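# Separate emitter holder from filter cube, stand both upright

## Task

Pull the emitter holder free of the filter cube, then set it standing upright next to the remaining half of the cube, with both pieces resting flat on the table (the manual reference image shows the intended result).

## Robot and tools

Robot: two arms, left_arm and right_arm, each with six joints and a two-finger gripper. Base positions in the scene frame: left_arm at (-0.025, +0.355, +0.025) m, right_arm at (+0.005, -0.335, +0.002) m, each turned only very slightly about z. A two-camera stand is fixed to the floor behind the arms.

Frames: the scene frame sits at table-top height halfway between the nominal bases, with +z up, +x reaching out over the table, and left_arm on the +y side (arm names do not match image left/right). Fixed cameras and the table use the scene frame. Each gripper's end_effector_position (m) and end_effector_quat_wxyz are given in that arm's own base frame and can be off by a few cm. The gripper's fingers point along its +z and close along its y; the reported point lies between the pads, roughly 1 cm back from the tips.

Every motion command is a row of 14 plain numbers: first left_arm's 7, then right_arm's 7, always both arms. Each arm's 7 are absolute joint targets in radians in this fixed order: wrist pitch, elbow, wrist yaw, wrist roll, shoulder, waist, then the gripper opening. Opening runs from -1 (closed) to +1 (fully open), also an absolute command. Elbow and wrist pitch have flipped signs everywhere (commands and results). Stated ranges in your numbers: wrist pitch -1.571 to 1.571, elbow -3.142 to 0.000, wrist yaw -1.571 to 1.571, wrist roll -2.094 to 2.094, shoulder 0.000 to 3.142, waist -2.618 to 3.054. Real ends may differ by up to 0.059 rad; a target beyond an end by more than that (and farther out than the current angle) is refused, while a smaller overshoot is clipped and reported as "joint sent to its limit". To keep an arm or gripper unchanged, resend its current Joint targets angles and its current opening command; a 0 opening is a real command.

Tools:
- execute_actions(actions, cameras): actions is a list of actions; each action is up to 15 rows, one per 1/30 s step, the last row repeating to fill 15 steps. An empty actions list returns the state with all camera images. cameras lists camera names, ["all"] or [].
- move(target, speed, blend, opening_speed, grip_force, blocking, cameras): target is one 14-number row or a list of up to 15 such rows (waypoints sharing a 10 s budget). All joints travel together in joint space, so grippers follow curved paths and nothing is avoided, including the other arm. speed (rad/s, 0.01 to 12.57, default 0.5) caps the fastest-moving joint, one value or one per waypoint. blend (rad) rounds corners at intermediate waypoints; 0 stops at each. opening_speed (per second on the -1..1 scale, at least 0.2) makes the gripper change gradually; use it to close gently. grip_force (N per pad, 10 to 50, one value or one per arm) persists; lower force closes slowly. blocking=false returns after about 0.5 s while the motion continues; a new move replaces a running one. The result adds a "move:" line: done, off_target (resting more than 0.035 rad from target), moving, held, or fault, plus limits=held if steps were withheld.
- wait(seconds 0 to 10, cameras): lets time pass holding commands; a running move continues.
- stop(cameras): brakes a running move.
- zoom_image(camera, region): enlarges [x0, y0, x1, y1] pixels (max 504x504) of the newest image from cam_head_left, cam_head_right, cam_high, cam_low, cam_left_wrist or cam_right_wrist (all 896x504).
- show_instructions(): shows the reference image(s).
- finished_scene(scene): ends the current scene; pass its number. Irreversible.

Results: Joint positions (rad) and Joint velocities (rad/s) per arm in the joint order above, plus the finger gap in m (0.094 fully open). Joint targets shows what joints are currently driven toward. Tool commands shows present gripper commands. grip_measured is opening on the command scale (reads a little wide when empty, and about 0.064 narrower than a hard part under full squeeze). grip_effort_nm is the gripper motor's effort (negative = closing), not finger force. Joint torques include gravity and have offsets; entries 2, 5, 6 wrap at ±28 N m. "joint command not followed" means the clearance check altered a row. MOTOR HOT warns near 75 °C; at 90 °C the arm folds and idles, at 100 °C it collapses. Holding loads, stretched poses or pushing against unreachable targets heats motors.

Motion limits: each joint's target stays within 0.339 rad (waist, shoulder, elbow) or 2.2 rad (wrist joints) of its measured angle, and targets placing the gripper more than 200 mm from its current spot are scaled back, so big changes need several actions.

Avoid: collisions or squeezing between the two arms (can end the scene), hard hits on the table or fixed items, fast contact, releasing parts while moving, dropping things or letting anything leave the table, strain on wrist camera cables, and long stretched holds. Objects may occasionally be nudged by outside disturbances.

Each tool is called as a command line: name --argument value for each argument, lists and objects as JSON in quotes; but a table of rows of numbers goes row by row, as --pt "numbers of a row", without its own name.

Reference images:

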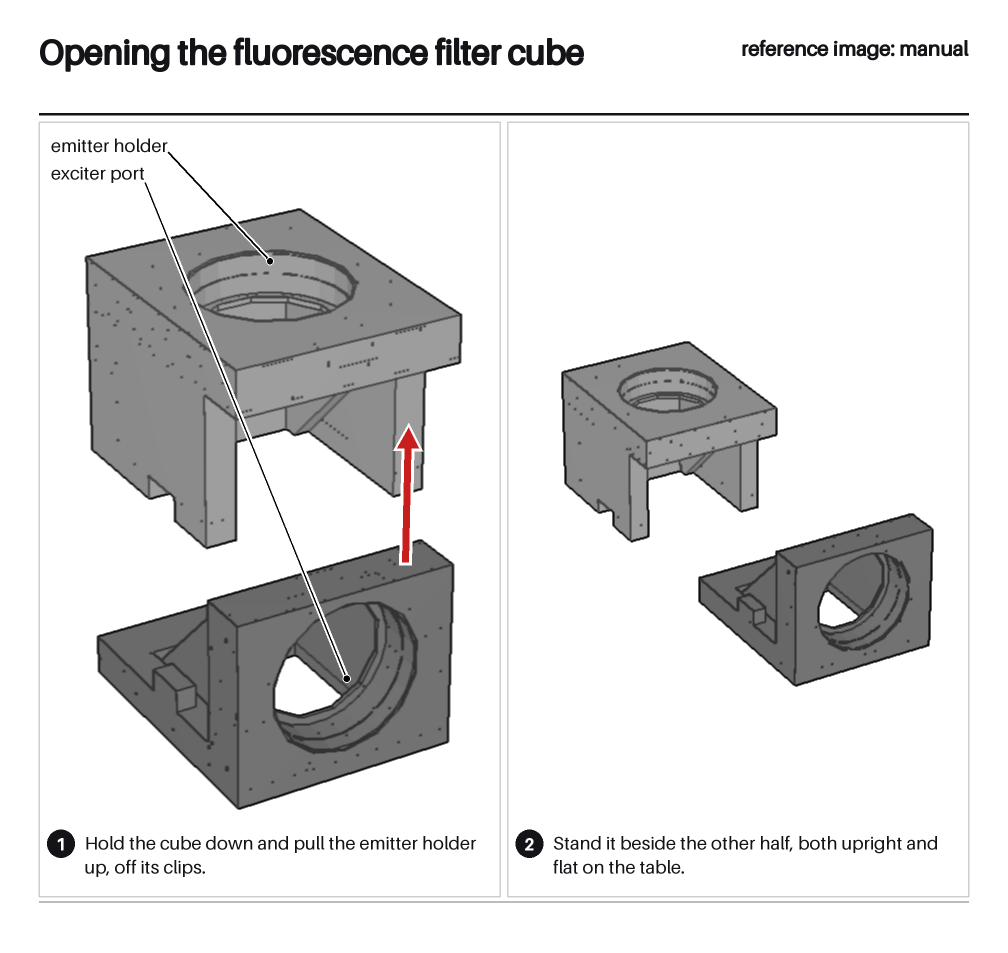

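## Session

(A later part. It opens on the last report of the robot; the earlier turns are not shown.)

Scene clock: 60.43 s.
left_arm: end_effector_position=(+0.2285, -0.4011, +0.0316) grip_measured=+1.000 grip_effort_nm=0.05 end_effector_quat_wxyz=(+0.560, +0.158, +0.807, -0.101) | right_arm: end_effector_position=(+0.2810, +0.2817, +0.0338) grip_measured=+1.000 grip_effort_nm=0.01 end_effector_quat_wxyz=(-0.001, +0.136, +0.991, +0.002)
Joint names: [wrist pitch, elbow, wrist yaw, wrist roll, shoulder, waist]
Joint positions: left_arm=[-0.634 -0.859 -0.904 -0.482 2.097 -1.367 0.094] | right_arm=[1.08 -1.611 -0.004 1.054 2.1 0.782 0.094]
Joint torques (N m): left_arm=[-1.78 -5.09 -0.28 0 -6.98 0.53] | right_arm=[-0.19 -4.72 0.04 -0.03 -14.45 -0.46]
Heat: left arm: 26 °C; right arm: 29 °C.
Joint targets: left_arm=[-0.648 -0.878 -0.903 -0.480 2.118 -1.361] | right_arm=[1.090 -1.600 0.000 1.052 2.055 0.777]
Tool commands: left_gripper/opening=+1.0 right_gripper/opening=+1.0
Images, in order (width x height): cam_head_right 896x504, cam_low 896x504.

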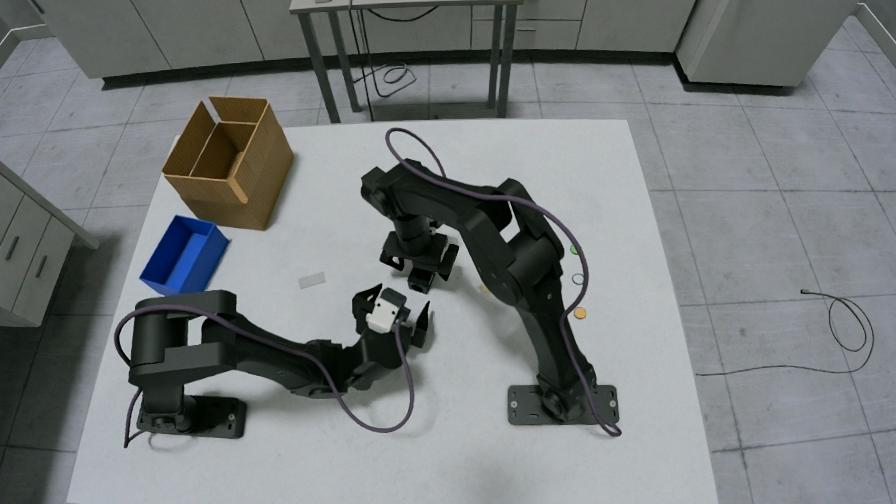

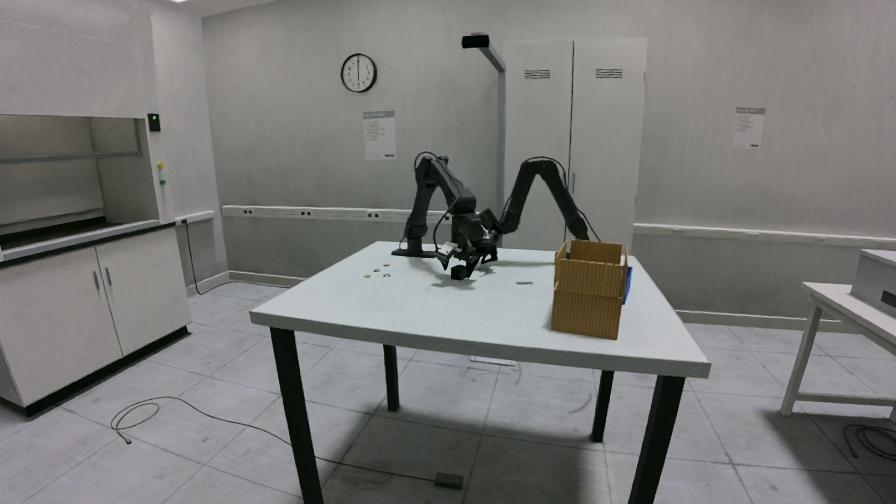

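move --target '[-0.735, -0.968, -0.862, -0.438, 2.243, -1.309, 1, 1.09, -1.60, 0, 1.052, 2.055, 0.777, 1]' --speed 0.3 --cameras '["cam_left_wrist", "cam_head_right", "cam_low"]'

zoom_image --camera "cam_head_right" --region '[330, 220, 480, 350]'

zoom_image --camera "cam_low" --region '[400, 210, 520, 300]'

Scene clock: 62.37 s.
left_arm: end_effector_position=(+0.2529, -0.4181, +0.0138) grip_measured=+1.000 grip_effort_nm=0.05 end_effector_quat_wxyz=(+0.564, +0.150, +0.805, -0.107) | right_arm: end_effector_position=(+0.2810, +0.2817, +0.0338) grip_measured=+1.000 grip_effort_nm=0.01 end_effector_quat_wxyz=(-0.001, +0.136, +0.991, +0.002)
Joint names: [wrist pitch, elbow, wrist yaw, wrist roll, shoulder, waist]
Joint positions: left_arm=[-0.72 -0.948 -0.864 -0.441 2.221 -1.313 0.094] | right_arm=[1.08 -1.611 -0.004 1.054 2.1 0.782 0.094]
Joint torques (N m): left_arm=[-1.8 -5.04 -0.2 -0.02 -7.62 0.38] | right_arm=[-0.17 -4.7 0.03 -0.03 -14.35 -0.49]
Heat: left arm: 27 °C; right arm: 29 °C.
Joint targets: left_arm=[-0.735 -0.968 -0.862 -0.438 2.243 -1.309] | right_arm=[1.090 -1.600 0.000 1.052 2.055 0.777]
move: off_target (right_arm); right_arm: the shoulder is farthest, 0.045 rad from its target
Images, in order (width x height): cam_head_right 896x504, cam_low 896x504, cam_left_wrist 896x504.

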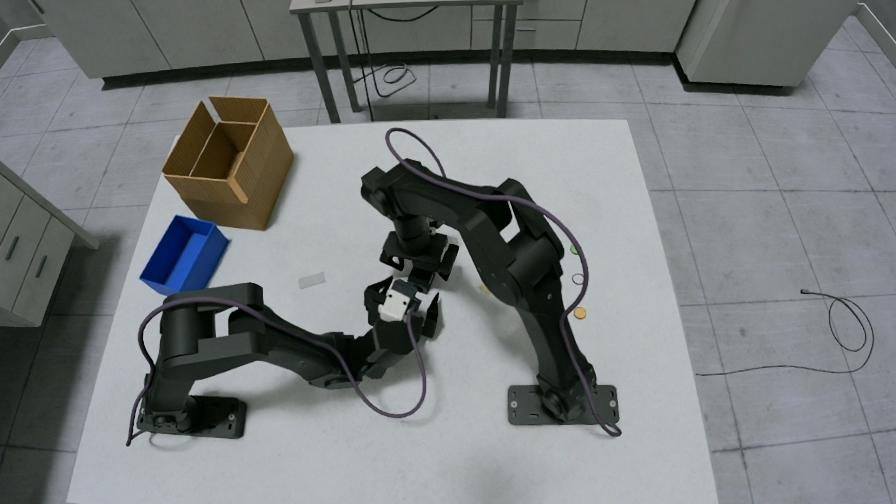

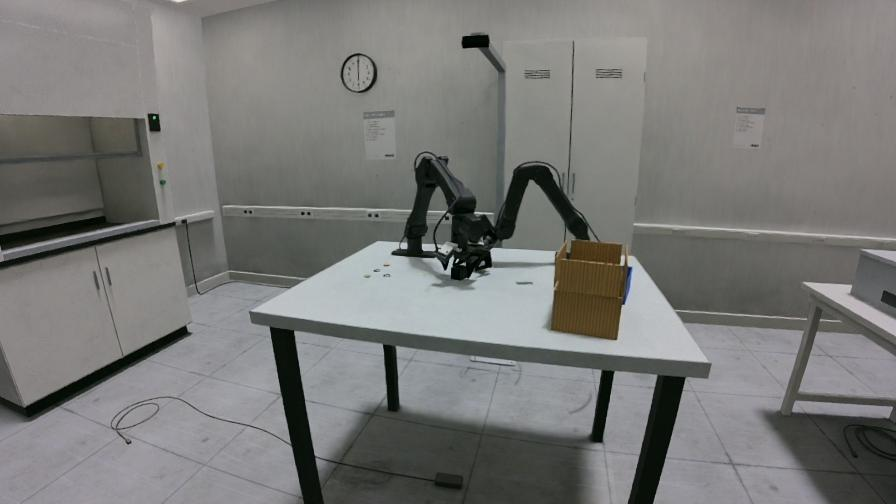

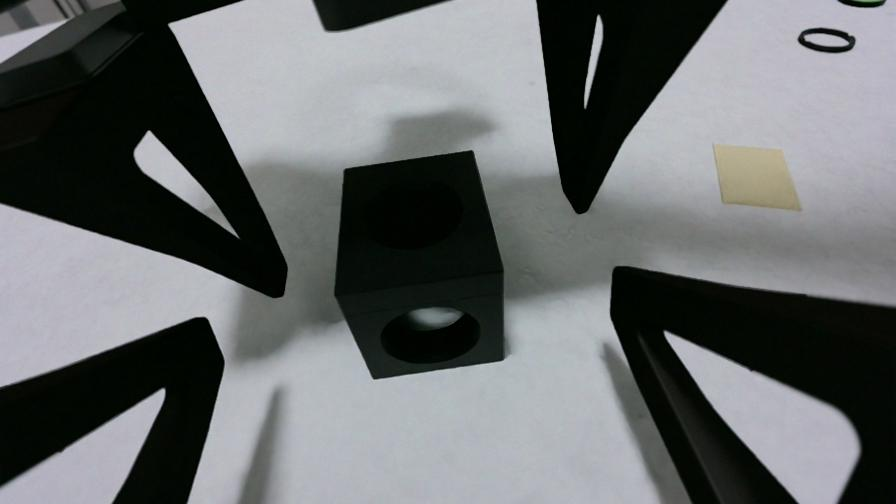

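Scaled by 3.360 from the camera's 896x504 image, which has a finer 1280x720 frame.

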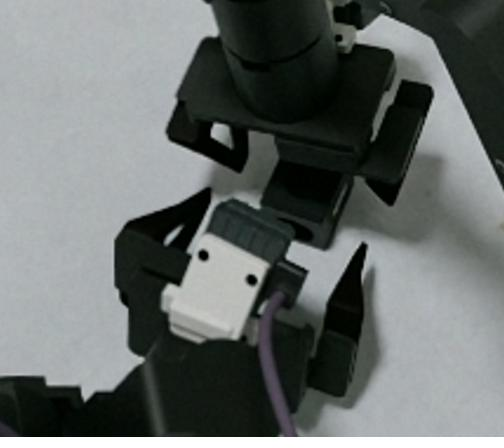

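Scaled by 4.200 from the camera's 896x504 image, which has a finer 1280x720 frame.

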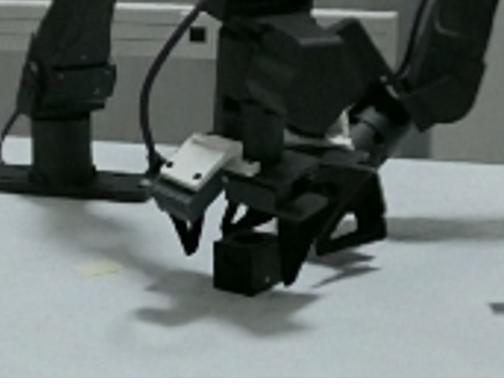

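move --target '[-0.820, -1.016, -0.823, -0.403, 2.350, -1.266, 1, 1.09, -1.60, 0, 1.052, 2.055, 0.777, 1]' --speed 0.2 --cameras '["cam_left_wrist", "cam_right_wrist", "cam_low"]'

zoom_image --camera "cam_low" --region '[400, 210, 520, 300]'

Scene clock: 65.00 s.
left_arm: end_effector_position=(+0.2705, -0.4247, -0.0074) grip_measured=+1.000 grip_effort_nm=0.05 end_effector_quat_wxyz=(+0.565, +0.150, +0.804, -0.110) | right_arm: end_effector_position=(+0.2810, +0.2817, +0.0338) grip_measured=+1.000 grip_effort_nm=0.01 end_effector_quat_wxyz=(-0.001, +0.136, +0.991, +0.002)
Joint names: [wrist pitch, elbow, wrist yaw, wrist roll, shoulder, waist]
Joint positions: left_arm=[-0.805 -0.999 -0.825 -0.406 2.324 -1.272 0.094] | right_arm=[1.08 -1.611 -0.004 1.054 2.1 0.782 0.094]
Joint torques (N m): left_arm=[-1.83 -4.7 -0.2 0.05 -7.76 0.51] | right_arm=[-0.17 -4.72 0.05 -0.04 -14.34 -0.43]
Heat: left arm: 27 °C; right arm: 29 °C.
Joint targets: left_arm=[-0.820 -1.016 -0.823 -0.403 2.350 -1.266] | right_arm=[1.090 -1.600 0.000 1.052 2.055 0.777]
move: off_target (right_arm); right_arm: the shoulder is farthest, 0.045 rad from its target
Images, in order (width x height): cam_low 896x504, cam_left_wrist 896x504, cam_right_wrist 896x504.

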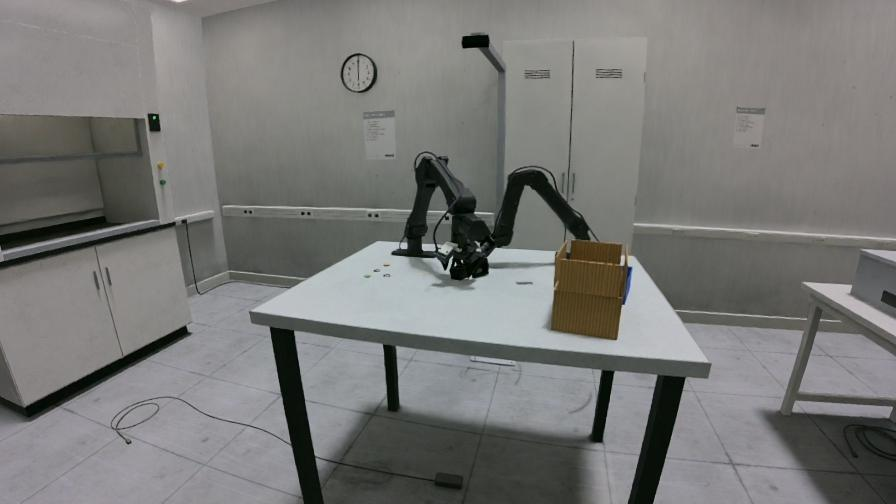

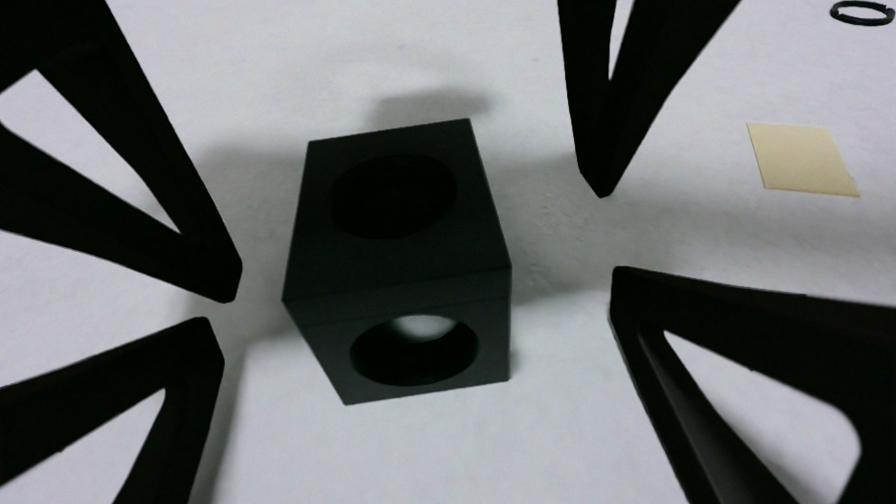

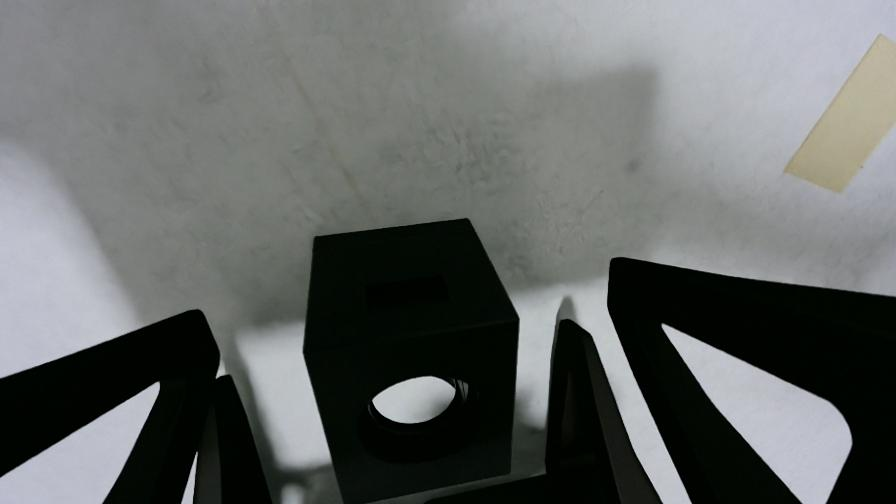

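Scaled by 4.200 from the camera's 896x504 image, which has a finer 1280x720 frame.

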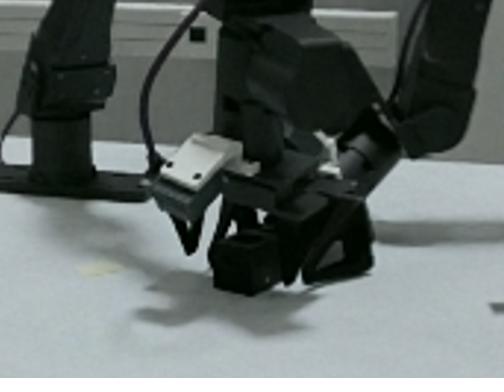

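move --target '[-0.815, -0.965, -0.822, -0.402, 2.285, -1.267, 1, 1.09, -1.60, 0, 1.052, 2.055, 0.777, 1]' --speed 0.2 --cameras '["cam_left_wrist", "cam_right_wrist"]'

Scene clock: 68.70 s.
left_arm: end_effector_position=(+0.2690, -0.4206, -0.0084) grip_measured=+1.000 grip_effort_nm=0.05 end_effector_quat_wxyz=(+0.565, +0.151, +0.804, -0.110) | right_arm: end_effector_position=(+0.2810, +0.2817, +0.0338) grip_measured=+1.000 grip_effort_nm=0.01 end_effector_quat_wxyz=(-0.001, +0.136, +0.991, +0.002)
Joint names: [wrist pitch, elbow, wrist yaw, wrist roll, shoulder, waist]
Joint positions: left_arm=[-0.821 -0.978 -0.824 -0.405 2.318 -1.272 0.094] | right_arm=[1.08 -1.611 -0.004 1.054 2.1 0.782 0.094]
Joint torques (N m): left_arm=[-1.68 -2.32 -0.22 0.01 -12.1 0.44] | right_arm=[-0.17 -4.72 0.04 -0.04 -14.39 -0.5]
Heat: left arm: 27 °C; right arm: 29 °C.
Joint targets: left_arm=[-0.815 -0.965 -0.822 -0.402 2.285 -1.267] | right_arm=[1.090 -1.600 0.000 1.052 2.055 0.777]
move: off_target (right_arm); right_arm: the shoulder is farthest, 0.045 rad from its target
Images, in order (width x height): cam_left_wrist 896x504, cam_right_wrist 896x504.

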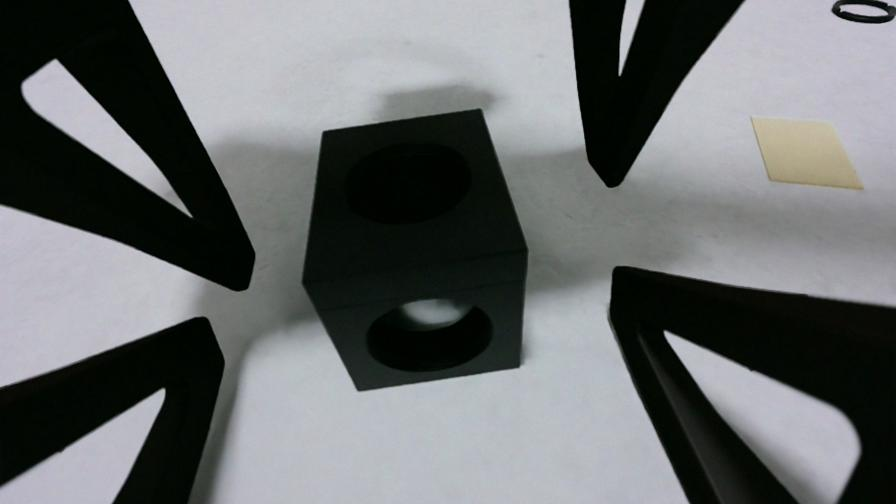

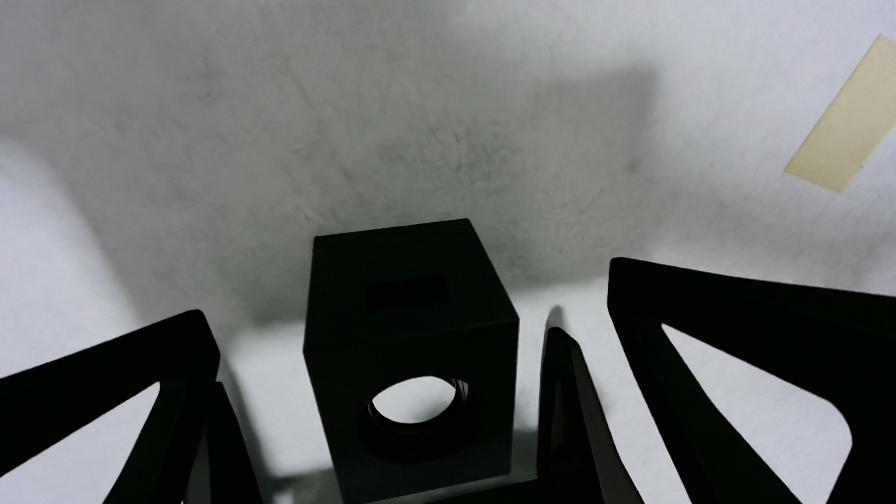

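move --target '[-0.815, -0.965, -0.822, -0.402, 2.285, -1.279, 1, 1.09, -1.60, 0, 1.052, 2.055, 0.777, 1]' --speed 0.2 --cameras '["cam_left_wrist", "cam_right_wrist"]'

Scene clock: 69.97 s.
left_arm: end_effector_position=(+0.2690, -0.4206, -0.0084) grip_measured=+1.000 grip_effort_nm=0.05 end_effector_quat_wxyz=(+0.565, +0.151, +0.804, -0.110) | right_arm: end_effector_position=(+0.2810, +0.2817, +0.0338) grip_measured=+1.000 grip_effort_nm=0.01 end_effector_quat_wxyz=(-0.001, +0.136, +0.991, +0.002)
Joint names: [wrist pitch, elbow, wrist yaw, wrist roll, shoulder, waist]
Joint positions: left_arm=[-0.821 -0.978 -0.824 -0.405 2.318 -1.272 0.094] | right_arm=[1.08 -1.611 -0.004 1.054 2.1 0.782 0.094]
Joint torques (N m): left_arm=[-1.66 -2.25 -0.2 0 -12.1 -0.46] | right_arm=[-0.18 -4.74 0.05 -0.04 -14.42 -0.51]
Heat: left arm: 27 °C; right arm: 29 °C.
Joint targets: left_arm=[-0.815 -0.965 -0.822 -0.402 2.285 -1.279] | right_arm=[1.090 -1.600 0.000 1.052 2.055 0.777]
move: off_target (right_arm); right_arm: the shoulder is farthest, 0.045 rad from its target
Images, in order (width x height): cam_left_wrist 896x504, cam_right_wrist 896x504.

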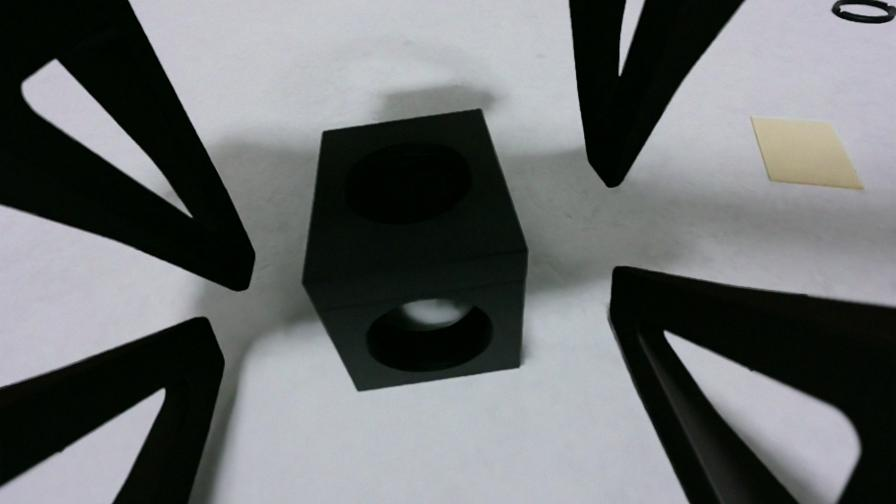

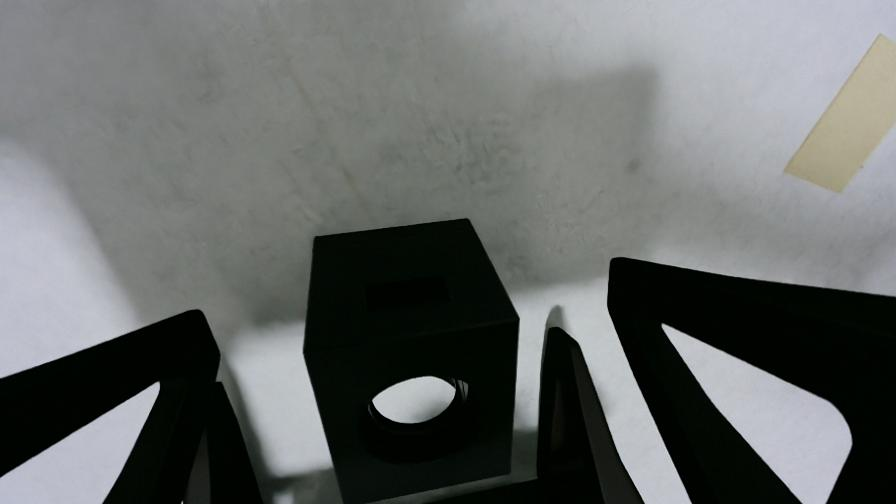

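move --target '[-0.815, -0.965, -0.822, -0.402, 2.285, -1.290, 1, 1.09, -1.60, 0, 1.052, 2.055, 0.777, 1]' --speed 0.2 --cameras '["cam_left_wrist", "cam_right_wrist"]'

Scene clock: 70.90 s.
left_arm: end_effector_position=(+0.2662, -0.4224, -0.0084) grip_measured=+1.000 grip_effort_nm=0.05 end_effector_quat_wxyz=(+0.565, +0.153, +0.803, -0.112) | right_arm: end_effector_position=(+0.2810, +0.2817, +0.0338) grip_measured=+1.000 grip_effort_nm=0.01 end_effector_quat_wxyz=(-0.001, +0.136, +0.991, +0.002)
Joint names: [wrist pitch, elbow, wrist yaw, wrist roll, shoulder, waist]
Joint positions: left_arm=[-0.821 -0.978 -0.824 -0.405 2.318 -1.279 0.094] | right_arm=[1.08 -1.611 -0.004 1.054 2.1 0.782 0.094]
Joint torques (N m): left_arm=[-1.65 -2.24 -0.19 0 -12.07 -0.81] | right_arm=[-0.18 -4.72 0.04 -0.03 -14.43 -0.53]
Heat: left arm: 27 °C; right arm: 29 °C.
Joint targets: left_arm=[-0.815 -0.965 -0.822 -0.402 2.285 -1.290] | right_arm=[1.090 -1.600 0.000 1.052 2.055 0.777]
move: off_target (right_arm); right_arm: the shoulder is farthest, 0.045 rad from its target
Images, in order (width x height): cam_left_wrist 896x504, cam_right_wrist 896x504.

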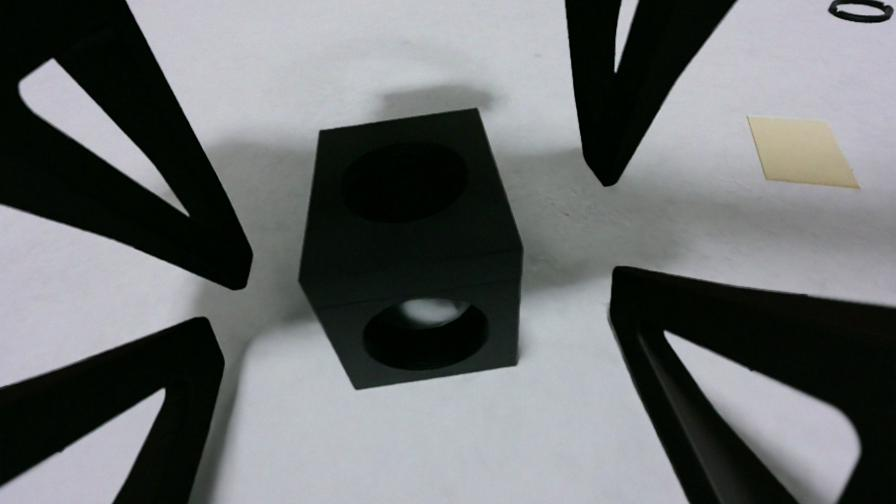

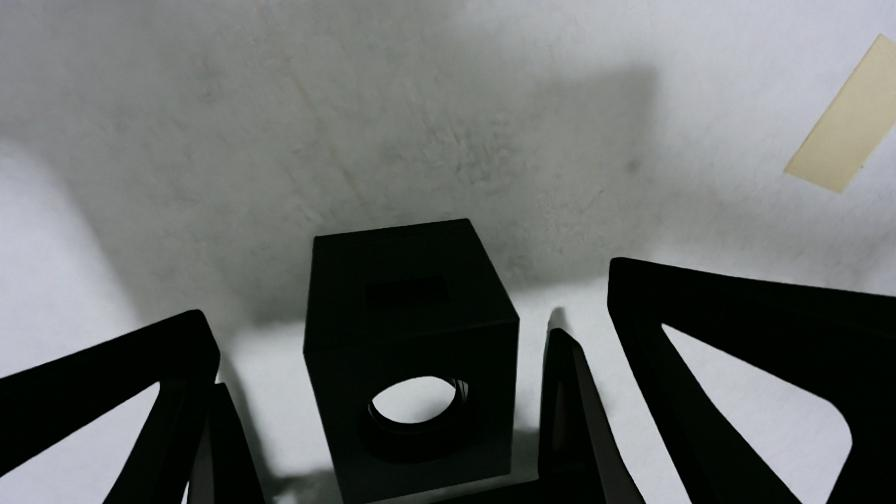

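move --target '[-0.815, -0.965, -0.822, -0.402, 2.285, -1.290, -0.02, 1.09, -1.60, 0, 1.052, 2.055, 0.777, 1]' --opening_speed 0.6 --cameras '["cam_left_wrist", "cam_right_wrist"]'

Scene clock: 73.57 s.
left_arm: end_effector_position=(+0.2643, -0.4237, -0.0084) grip_measured=-0.018 grip_effort_nm=-0.03 end_effector_quat_wxyz=(+0.564, +0.156, +0.803, -0.114) | right_arm: end_effector_position=(+0.2810, +0.2817, +0.0338) grip_measured=+1.000 grip_effort_nm=0.01 end_effector_quat_wxyz=(-0.001, +0.136, +0.991, +0.002)
Joint names: [wrist pitch, elbow, wrist yaw, wrist roll, shoulder, waist]
Joint positions: left_arm=[-0.821 -0.978 -0.823 -0.405 2.318 -1.283 0.046] | right_arm=[1.08 -1.611 -0.004 1.054 2.1 0.782 0.094]
Joint torques (N m): left_arm=[-1.66 -2.29 -0.23 0.01 -12.08 -0.54] | right_arm=[-0.18 -4.71 0.04 -0.03 -14.37 -0.46]
Heat: left arm: 27 °C; right arm: 29 °C.
Joint targets: left_arm=[-0.815 -0.965 -0.822 -0.402 2.285 -1.290] | right_arm=[1.090 -1.600 0.000 1.052 2.055 0.777]
move: off_target (right_arm); right_arm: the shoulder is farthest, 0.045 rad from its target
Images, in order (width x height): cam_left_wrist 896x504, cam_right_wrist 896x504.

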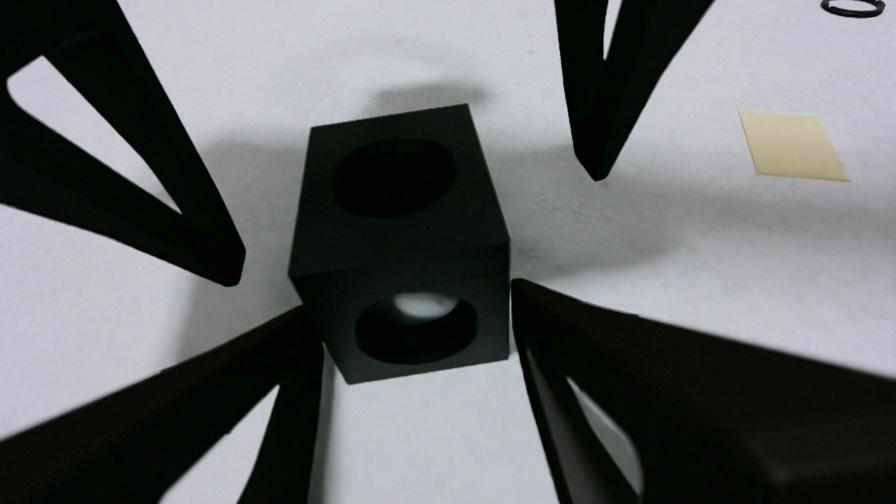

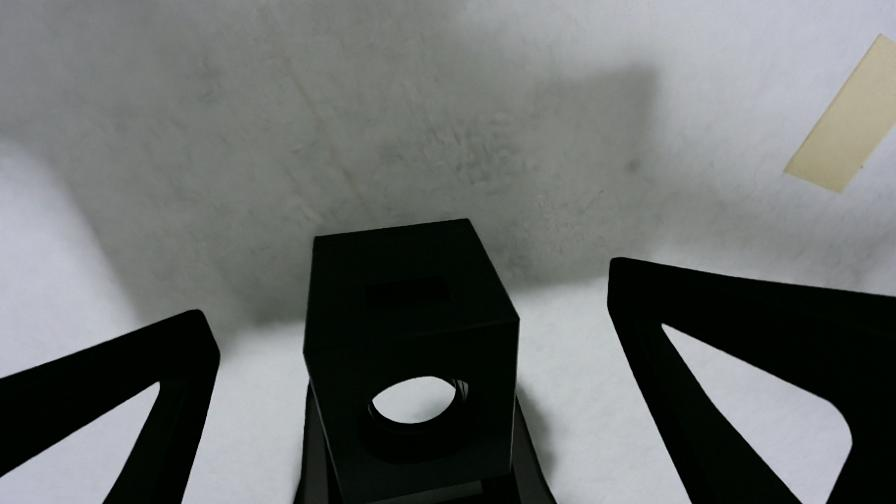

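move --target '[-0.815, -0.965, -0.822, -0.402, 2.285, -1.290, -0.2, 1.09, -1.60, 0, 1.052, 2.055, 0.777, 1]' --opening_speed 0.2 --grip_force 40 --cameras '["cam_left_wrist", "cam_right_wrist"]'

Scene clock: 75.00 s.
left_arm: end_effector_position=(+0.2641, -0.4240, -0.0086) grip_measured=-0.181 grip_effort_nm=-0.79 end_effector_quat_wxyz=(+0.564, +0.156, +0.803, -0.114) | right_arm: end_effector_position=(+0.2810, +0.2817, +0.0338) grip_measured=+1.000 grip_effort_nm=0.01 end_effector_quat_wxyz=(-0.001, +0.136, +0.991, +0.002)
Joint names: [wrist pitch, elbow, wrist yaw, wrist roll, shoulder, waist]
Joint positions: left_arm=[-0.821 -0.978 -0.821 -0.405 2.318 -1.283 0.038] | right_arm=[1.08 -1.611 -0.004 1.054 2.1 0.782 0.094]
Joint torques (N m): left_arm=[-1.66 -2.29 -0.25 0 -12.12 -0.5] | right_arm=[-0.2 -4.71 0.05 -0.04 -14.46 -0.53]
Heat: left arm: 27 °C; right arm: 29 °C.
Joint targets: left_arm=[-0.815 -0.965 -0.822 -0.402 2.285 -1.290] | right_arm=[1.090 -1.600 0.000 1.052 2.055 0.777]
grip_force (N): 40, 40
move: off_target (right_arm); right_arm: the shoulder is farthest, 0.045 rad from its target
Images, in order (width x height): cam_left_wrist 896x504, cam_right_wrist 896x504.

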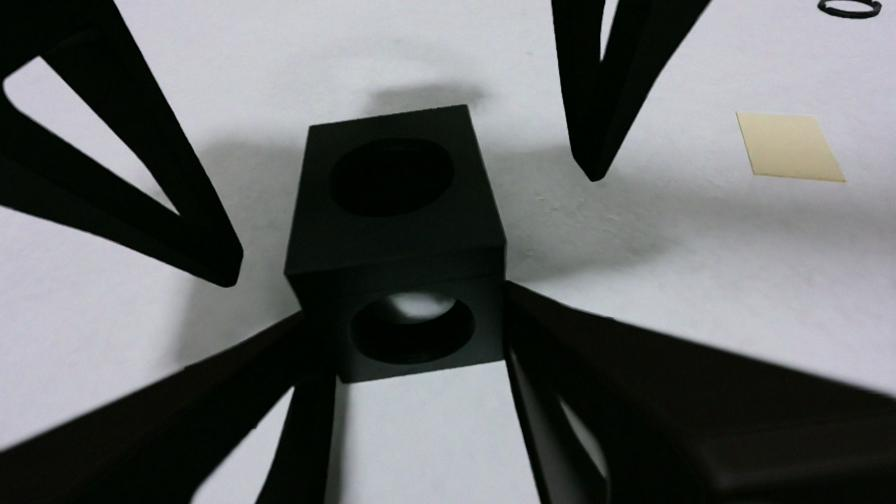

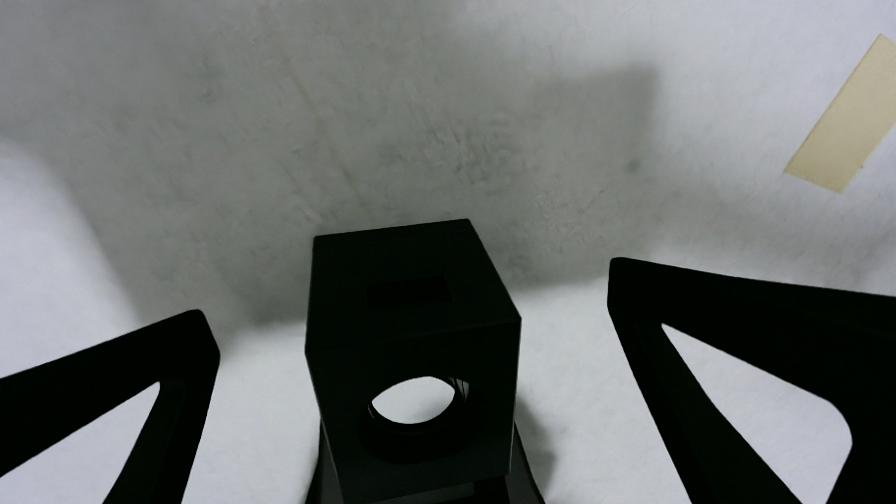

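move --pt "-0.815 -0.965 -0.822 -0.402 2.285 -1.290 -0.2 1.09 -1.60 0 1.052 2.055 0.777 -0.25" --opening_speed 0.5 --cameras '["cam_left_wrist", "cam_right_wrist"]'

Scene clock: 77.97 s.
left_arm: end_effector_position=(+0.2641, -0.4240, -0.0086) grip_measured=-0.181 grip_effort_nm=-0.79 end_effector_quat_wxyz=(+0.564, +0.156, +0.803, -0.114) | right_arm: end_effector_position=(+0.2808, +0.2820, +0.0338) grip_measured=-0.122 grip_effort_nm=-0.83 end_effector_quat_wxyz=(-0.002, +0.136, +0.991, +0.003)
Joint names: [wrist pitch, elbow, wrist yaw, wrist roll, shoulder, waist]
Joint positions: left_arm=[-0.821 -0.978 -0.821 -0.405 2.318 -1.283 0.038] | right_arm=[1.08 -1.611 -0.007 1.054 2.1 0.782 0.041]
Joint torques (N m): left_arm=[-1.66 -2.28 -0.24 0 -12.1 -0.5] | right_arm=[-0.18 -4.7 0.06 -0.03 -14.41 -0.46]
Heat: left arm: 27 °C; right arm: 29 °C.
Joint targets: left_arm=[-0.815 -0.965 -0.822 -0.402 2.285 -1.290] | right_arm=[1.090 -1.600 0.000 1.052 2.055 0.777]
grip_force (N): 40, 40
move: off_target (right_arm); right_arm: the shoulder is farthest, 0.045 rad from its target
Images, in order (width x height): cam_left_wrist 896x504, cam_right_wrist 896x504.

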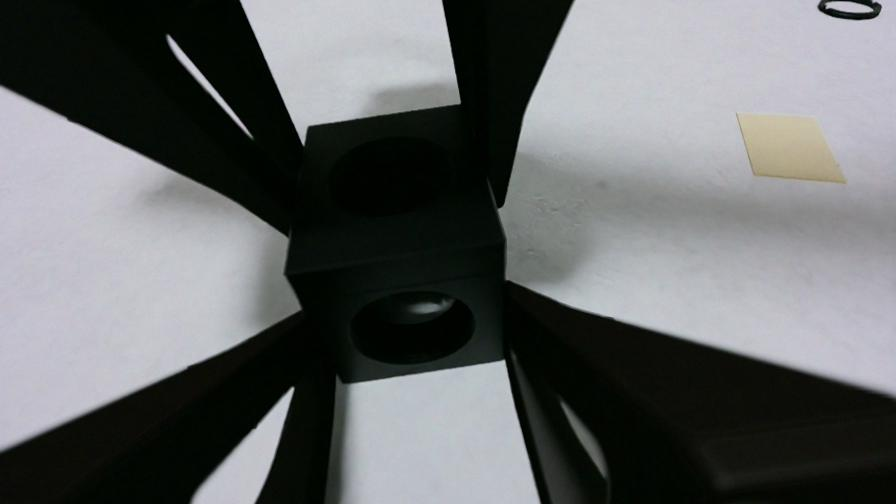

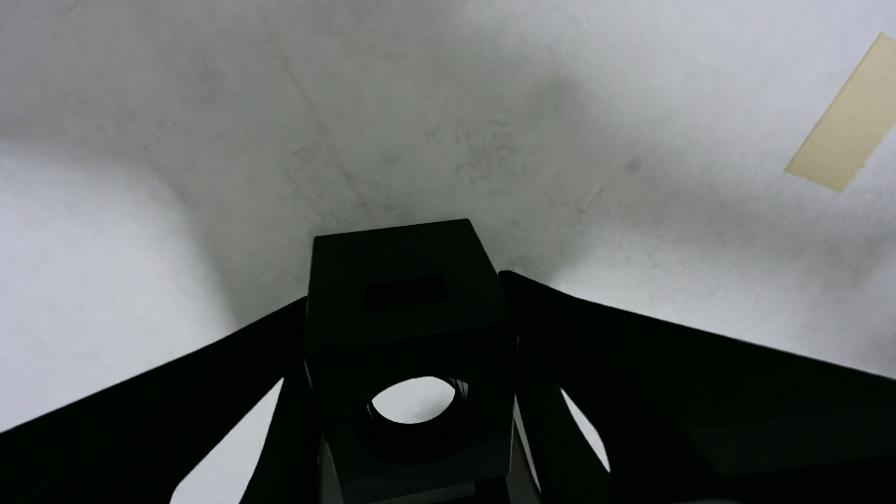

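move --pt "-0.815 -0.965 -0.822 -0.402 2.335 -1.290 -0.25 1.09 -1.60 0 1.052 2.055 0.777 -0.25" --pt "-0.815 -0.965 -0.822 -0.402 2.335 -1.290 -0.25 1.17 -1.688 0 1.052 2.042 0.777 -0.3" --pt "-0.815 -0.965 -0.822 -0.402 2.335 -1.290 -0.25 1.244 -1.752 0 1.052 2.03 0.777 -0.3" --speed 0.1 --blend '[0, 0.03, 0]' --cameras '["cam_left_wrist", "cam_right_wrist"]'

Scene clock: 83.07 s.
left_arm: end_effector_position=(+0.2694, -0.4246, +0.0074) grip_measured=-0.182 grip_effort_nm=-0.80 end_effector_quat_wxyz=(+0.589, +0.135, +0.788, -0.121) | right_arm: end_effector_position=(+0.2849, +0.2821, +0.0563) grip_measured=-0.125 grip_effort_nm=-0.84 end_effector_quat_wxyz=(+0.002, +0.137, +0.991, -0.005)
Joint names: [wrist pitch, elbow, wrist yaw, wrist roll, shoulder, waist]
Joint positions: left_arm=[-0.9 -0.978 -0.862 -0.375 2.318 -1.283 0.038] | right_arm=[1.177 -1.701 0.009 1.057 2.1 0.782 0.041]
Joint torques (N m): left_arm=[-0.91 -2.24 0.22 -0.35 -8.42 -0.64] | right_arm=[0.37 -10.97 -0.1 -0.11 -16.7 -0.49]
Heat: left arm: 27 °C; right arm: 29 °C.
Joint targets: left_arm=[-0.815 -0.965 -0.822 -0.402 2.335 -1.290] | right_arm=[1.244 -1.752 0.000 1.052 2.030 0.777]
grip_force (N): 40, 40
move: off_target (left_arm, right_arm); blend cut to 0 rad at target 2; target 2's new numbers were sent with right_arm's shoulder 0.058 rad from that target; left_arm: the wrist pitch is farthest, 0.085 rad from its target; right_arm: the shoulder is farthest, 0.070 rad from its target
Images, in order (width x height): cam_left_wrist 896x504, cam_right_wrist 896x504.

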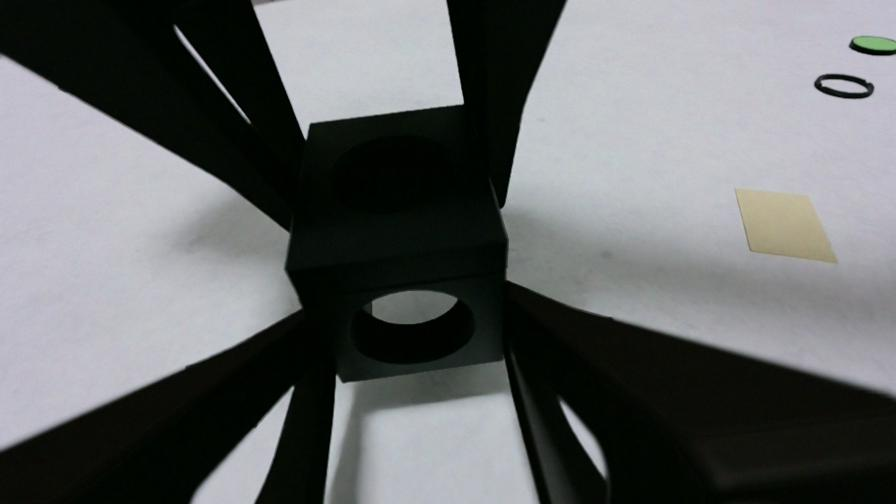

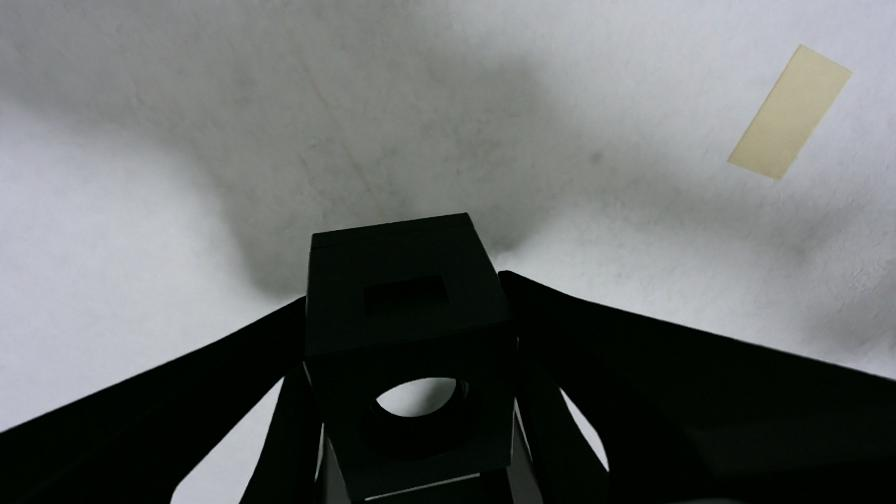

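move --pt "-0.75 -0.965 -0.822 -0.402 2.335 -1.285 -0.25 1.09 -1.60 0 1.052 2.06 0.777 -0.3" --pt "-0.5 -0.945 -0.822 -0.402 2.355 -1.285 -0.25 1.09 -1.60 0 1.052 2.06 0.777 -0.3" --speed '[0.1, 0.2]' --cameras '["cam_left_wrist", "cam_right_wrist"]'

Scene clock: 88.60 s.
left_arm: end_effector_position=(+0.2650, -0.4169, -0.0133) grip_measured=-0.182 grip_effort_nm=-0.80 end_effector_quat_wxyz=(+0.556, +0.158, +0.811, -0.089) | right_arm: end_effector_position=(+0.2811, +0.2854, +0.0344) grip_measured=-0.125 grip_effort_nm=-0.84 end_effector_quat_wxyz=(-0.004, +0.133, +0.991, +0.010)
Joint names: [wrist pitch, elbow, wrist yaw, wrist roll, shoulder, waist]
Joint positions: left_arm=[-0.74 -0.987 -0.845 -0.423 2.309 -1.283 0.038] | right_arm=[1.072 -1.613 -0.019 1.049 2.1 0.782 0.041]
Joint torques (N m): left_arm=[0.74 -0.1 -0.03 0.18 -6.37 -0.08] | right_arm=[-0.13 -4.62 0.2 0.01 -13.93 -0.53]
Heat: left arm: 26 °C; right arm: 29 °C.
Joint targets: left_arm=[-0.500 -0.945 -0.822 -0.402 2.355 -1.285] | right_arm=[1.090 -1.600 0.000 1.052 2.060 0.777]
grip_force (N): 40, 40
move: off_target (left_arm, right_arm); left_arm: the wrist pitch is farthest, 0.240 rad from its target; right_arm: the shoulder is farthest, 0.040 rad from its target
Images, in order (width x height): cam_left_wrist 896x504, cam_right_wrist 896x504.

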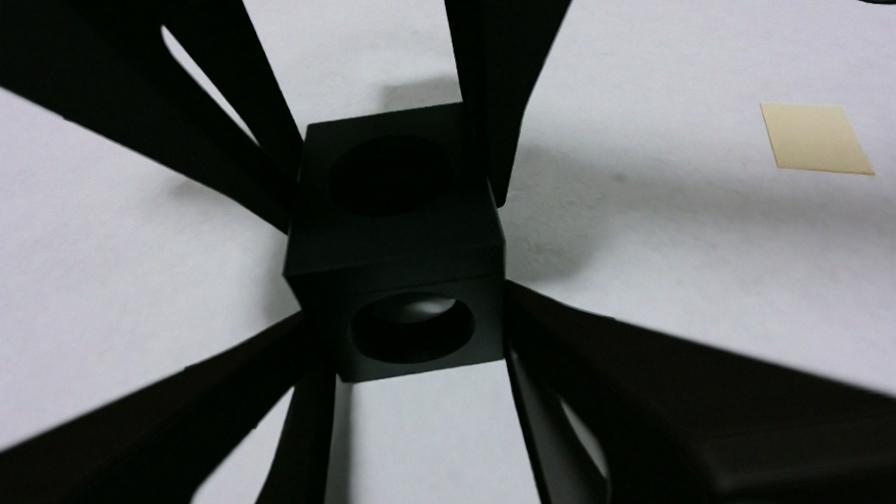

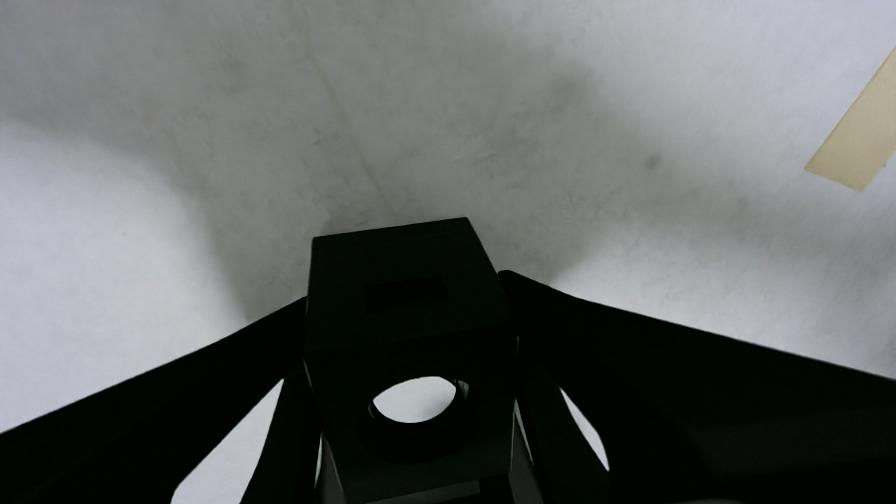

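move --pt "-0.4 -0.945 -0.822 -0.402 2.365 -1.285 -0.25 1.17 -1.688 0 1.052 2.042 0.777 -0.3" --pt "-0.4 -0.945 -0.822 -0.402 2.365 -1.285 -0.25 1.244 -1.752 0 1.052 2.02 0.777 -0.3" --speed 0.12 --blend '[0.03, 0]' --cameras '["cam_left_wrist", "cam_right_wrist"]'

Scene clock: 90.77 s.
left_arm: end_effector_position=(+0.2689, -0.4068, -0.0055) grip_measured=-0.182 grip_effort_nm=-0.79 end_effector_quat_wxyz=(+0.566, +0.151, +0.809, -0.053) | right_arm: end_effector_position=(+0.2851, +0.2938, +0.0519) grip_measured=-0.125 grip_effort_nm=-0.84 end_effector_quat_wxyz=(-0.004, +0.127, +0.992, +0.024)
Joint names: [wrist pitch, elbow, wrist yaw, wrist roll, shoulder, waist]
Joint positions: left_arm=[-0.671 -0.997 -0.913 -0.421 2.286 -1.286 0.038] | right_arm=[1.119 -1.68 -0.036 1.038 2.098 0.782 0.041]
Joint torques (N m): left_arm=[1.18 0.44 0.65 0.2 -4.11 0.09] | right_arm=[0.87 -13.05 0.38 0.12 -17.44 -0.55]
Heat: left arm: 26 °C; right arm: 29 °C.
Joint targets: left_arm=[-0.400 -0.945 -0.822 -0.402 2.365 -1.285] | right_arm=[1.244 -1.752 0.000 1.052 2.020 0.777]
grip_force (N): 40, 40
move: off_target (left_arm, right_arm); left_arm: the wrist pitch is farthest, 0.271 rad from its target; right_arm: the wrist pitch is farthest, 0.125 rad from its target
Images, in order (width x height): cam_left_wrist 896x504, cam_right_wrist 896x504.

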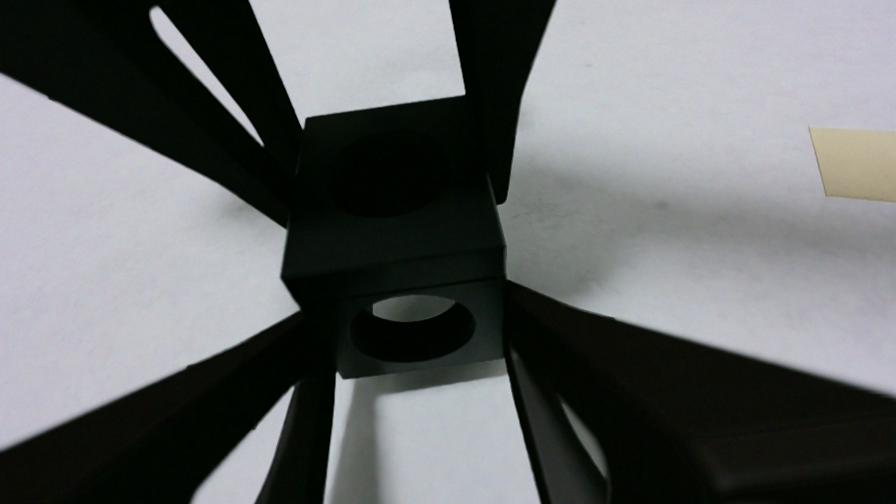

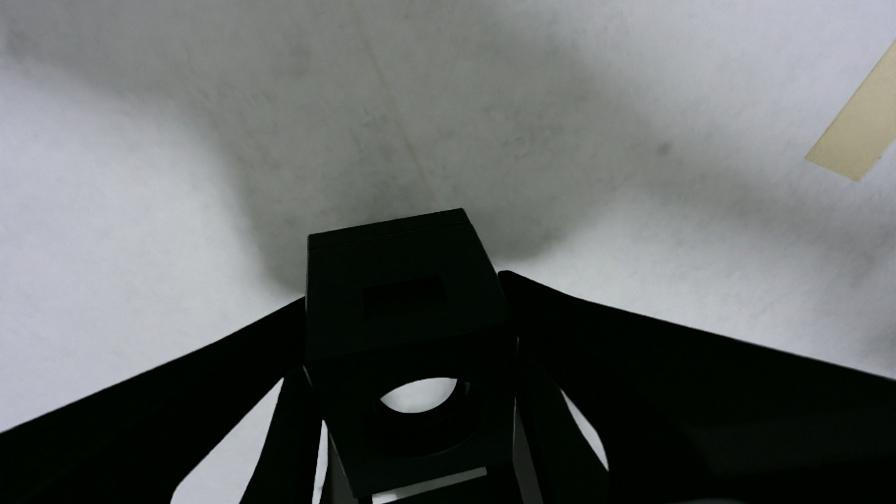

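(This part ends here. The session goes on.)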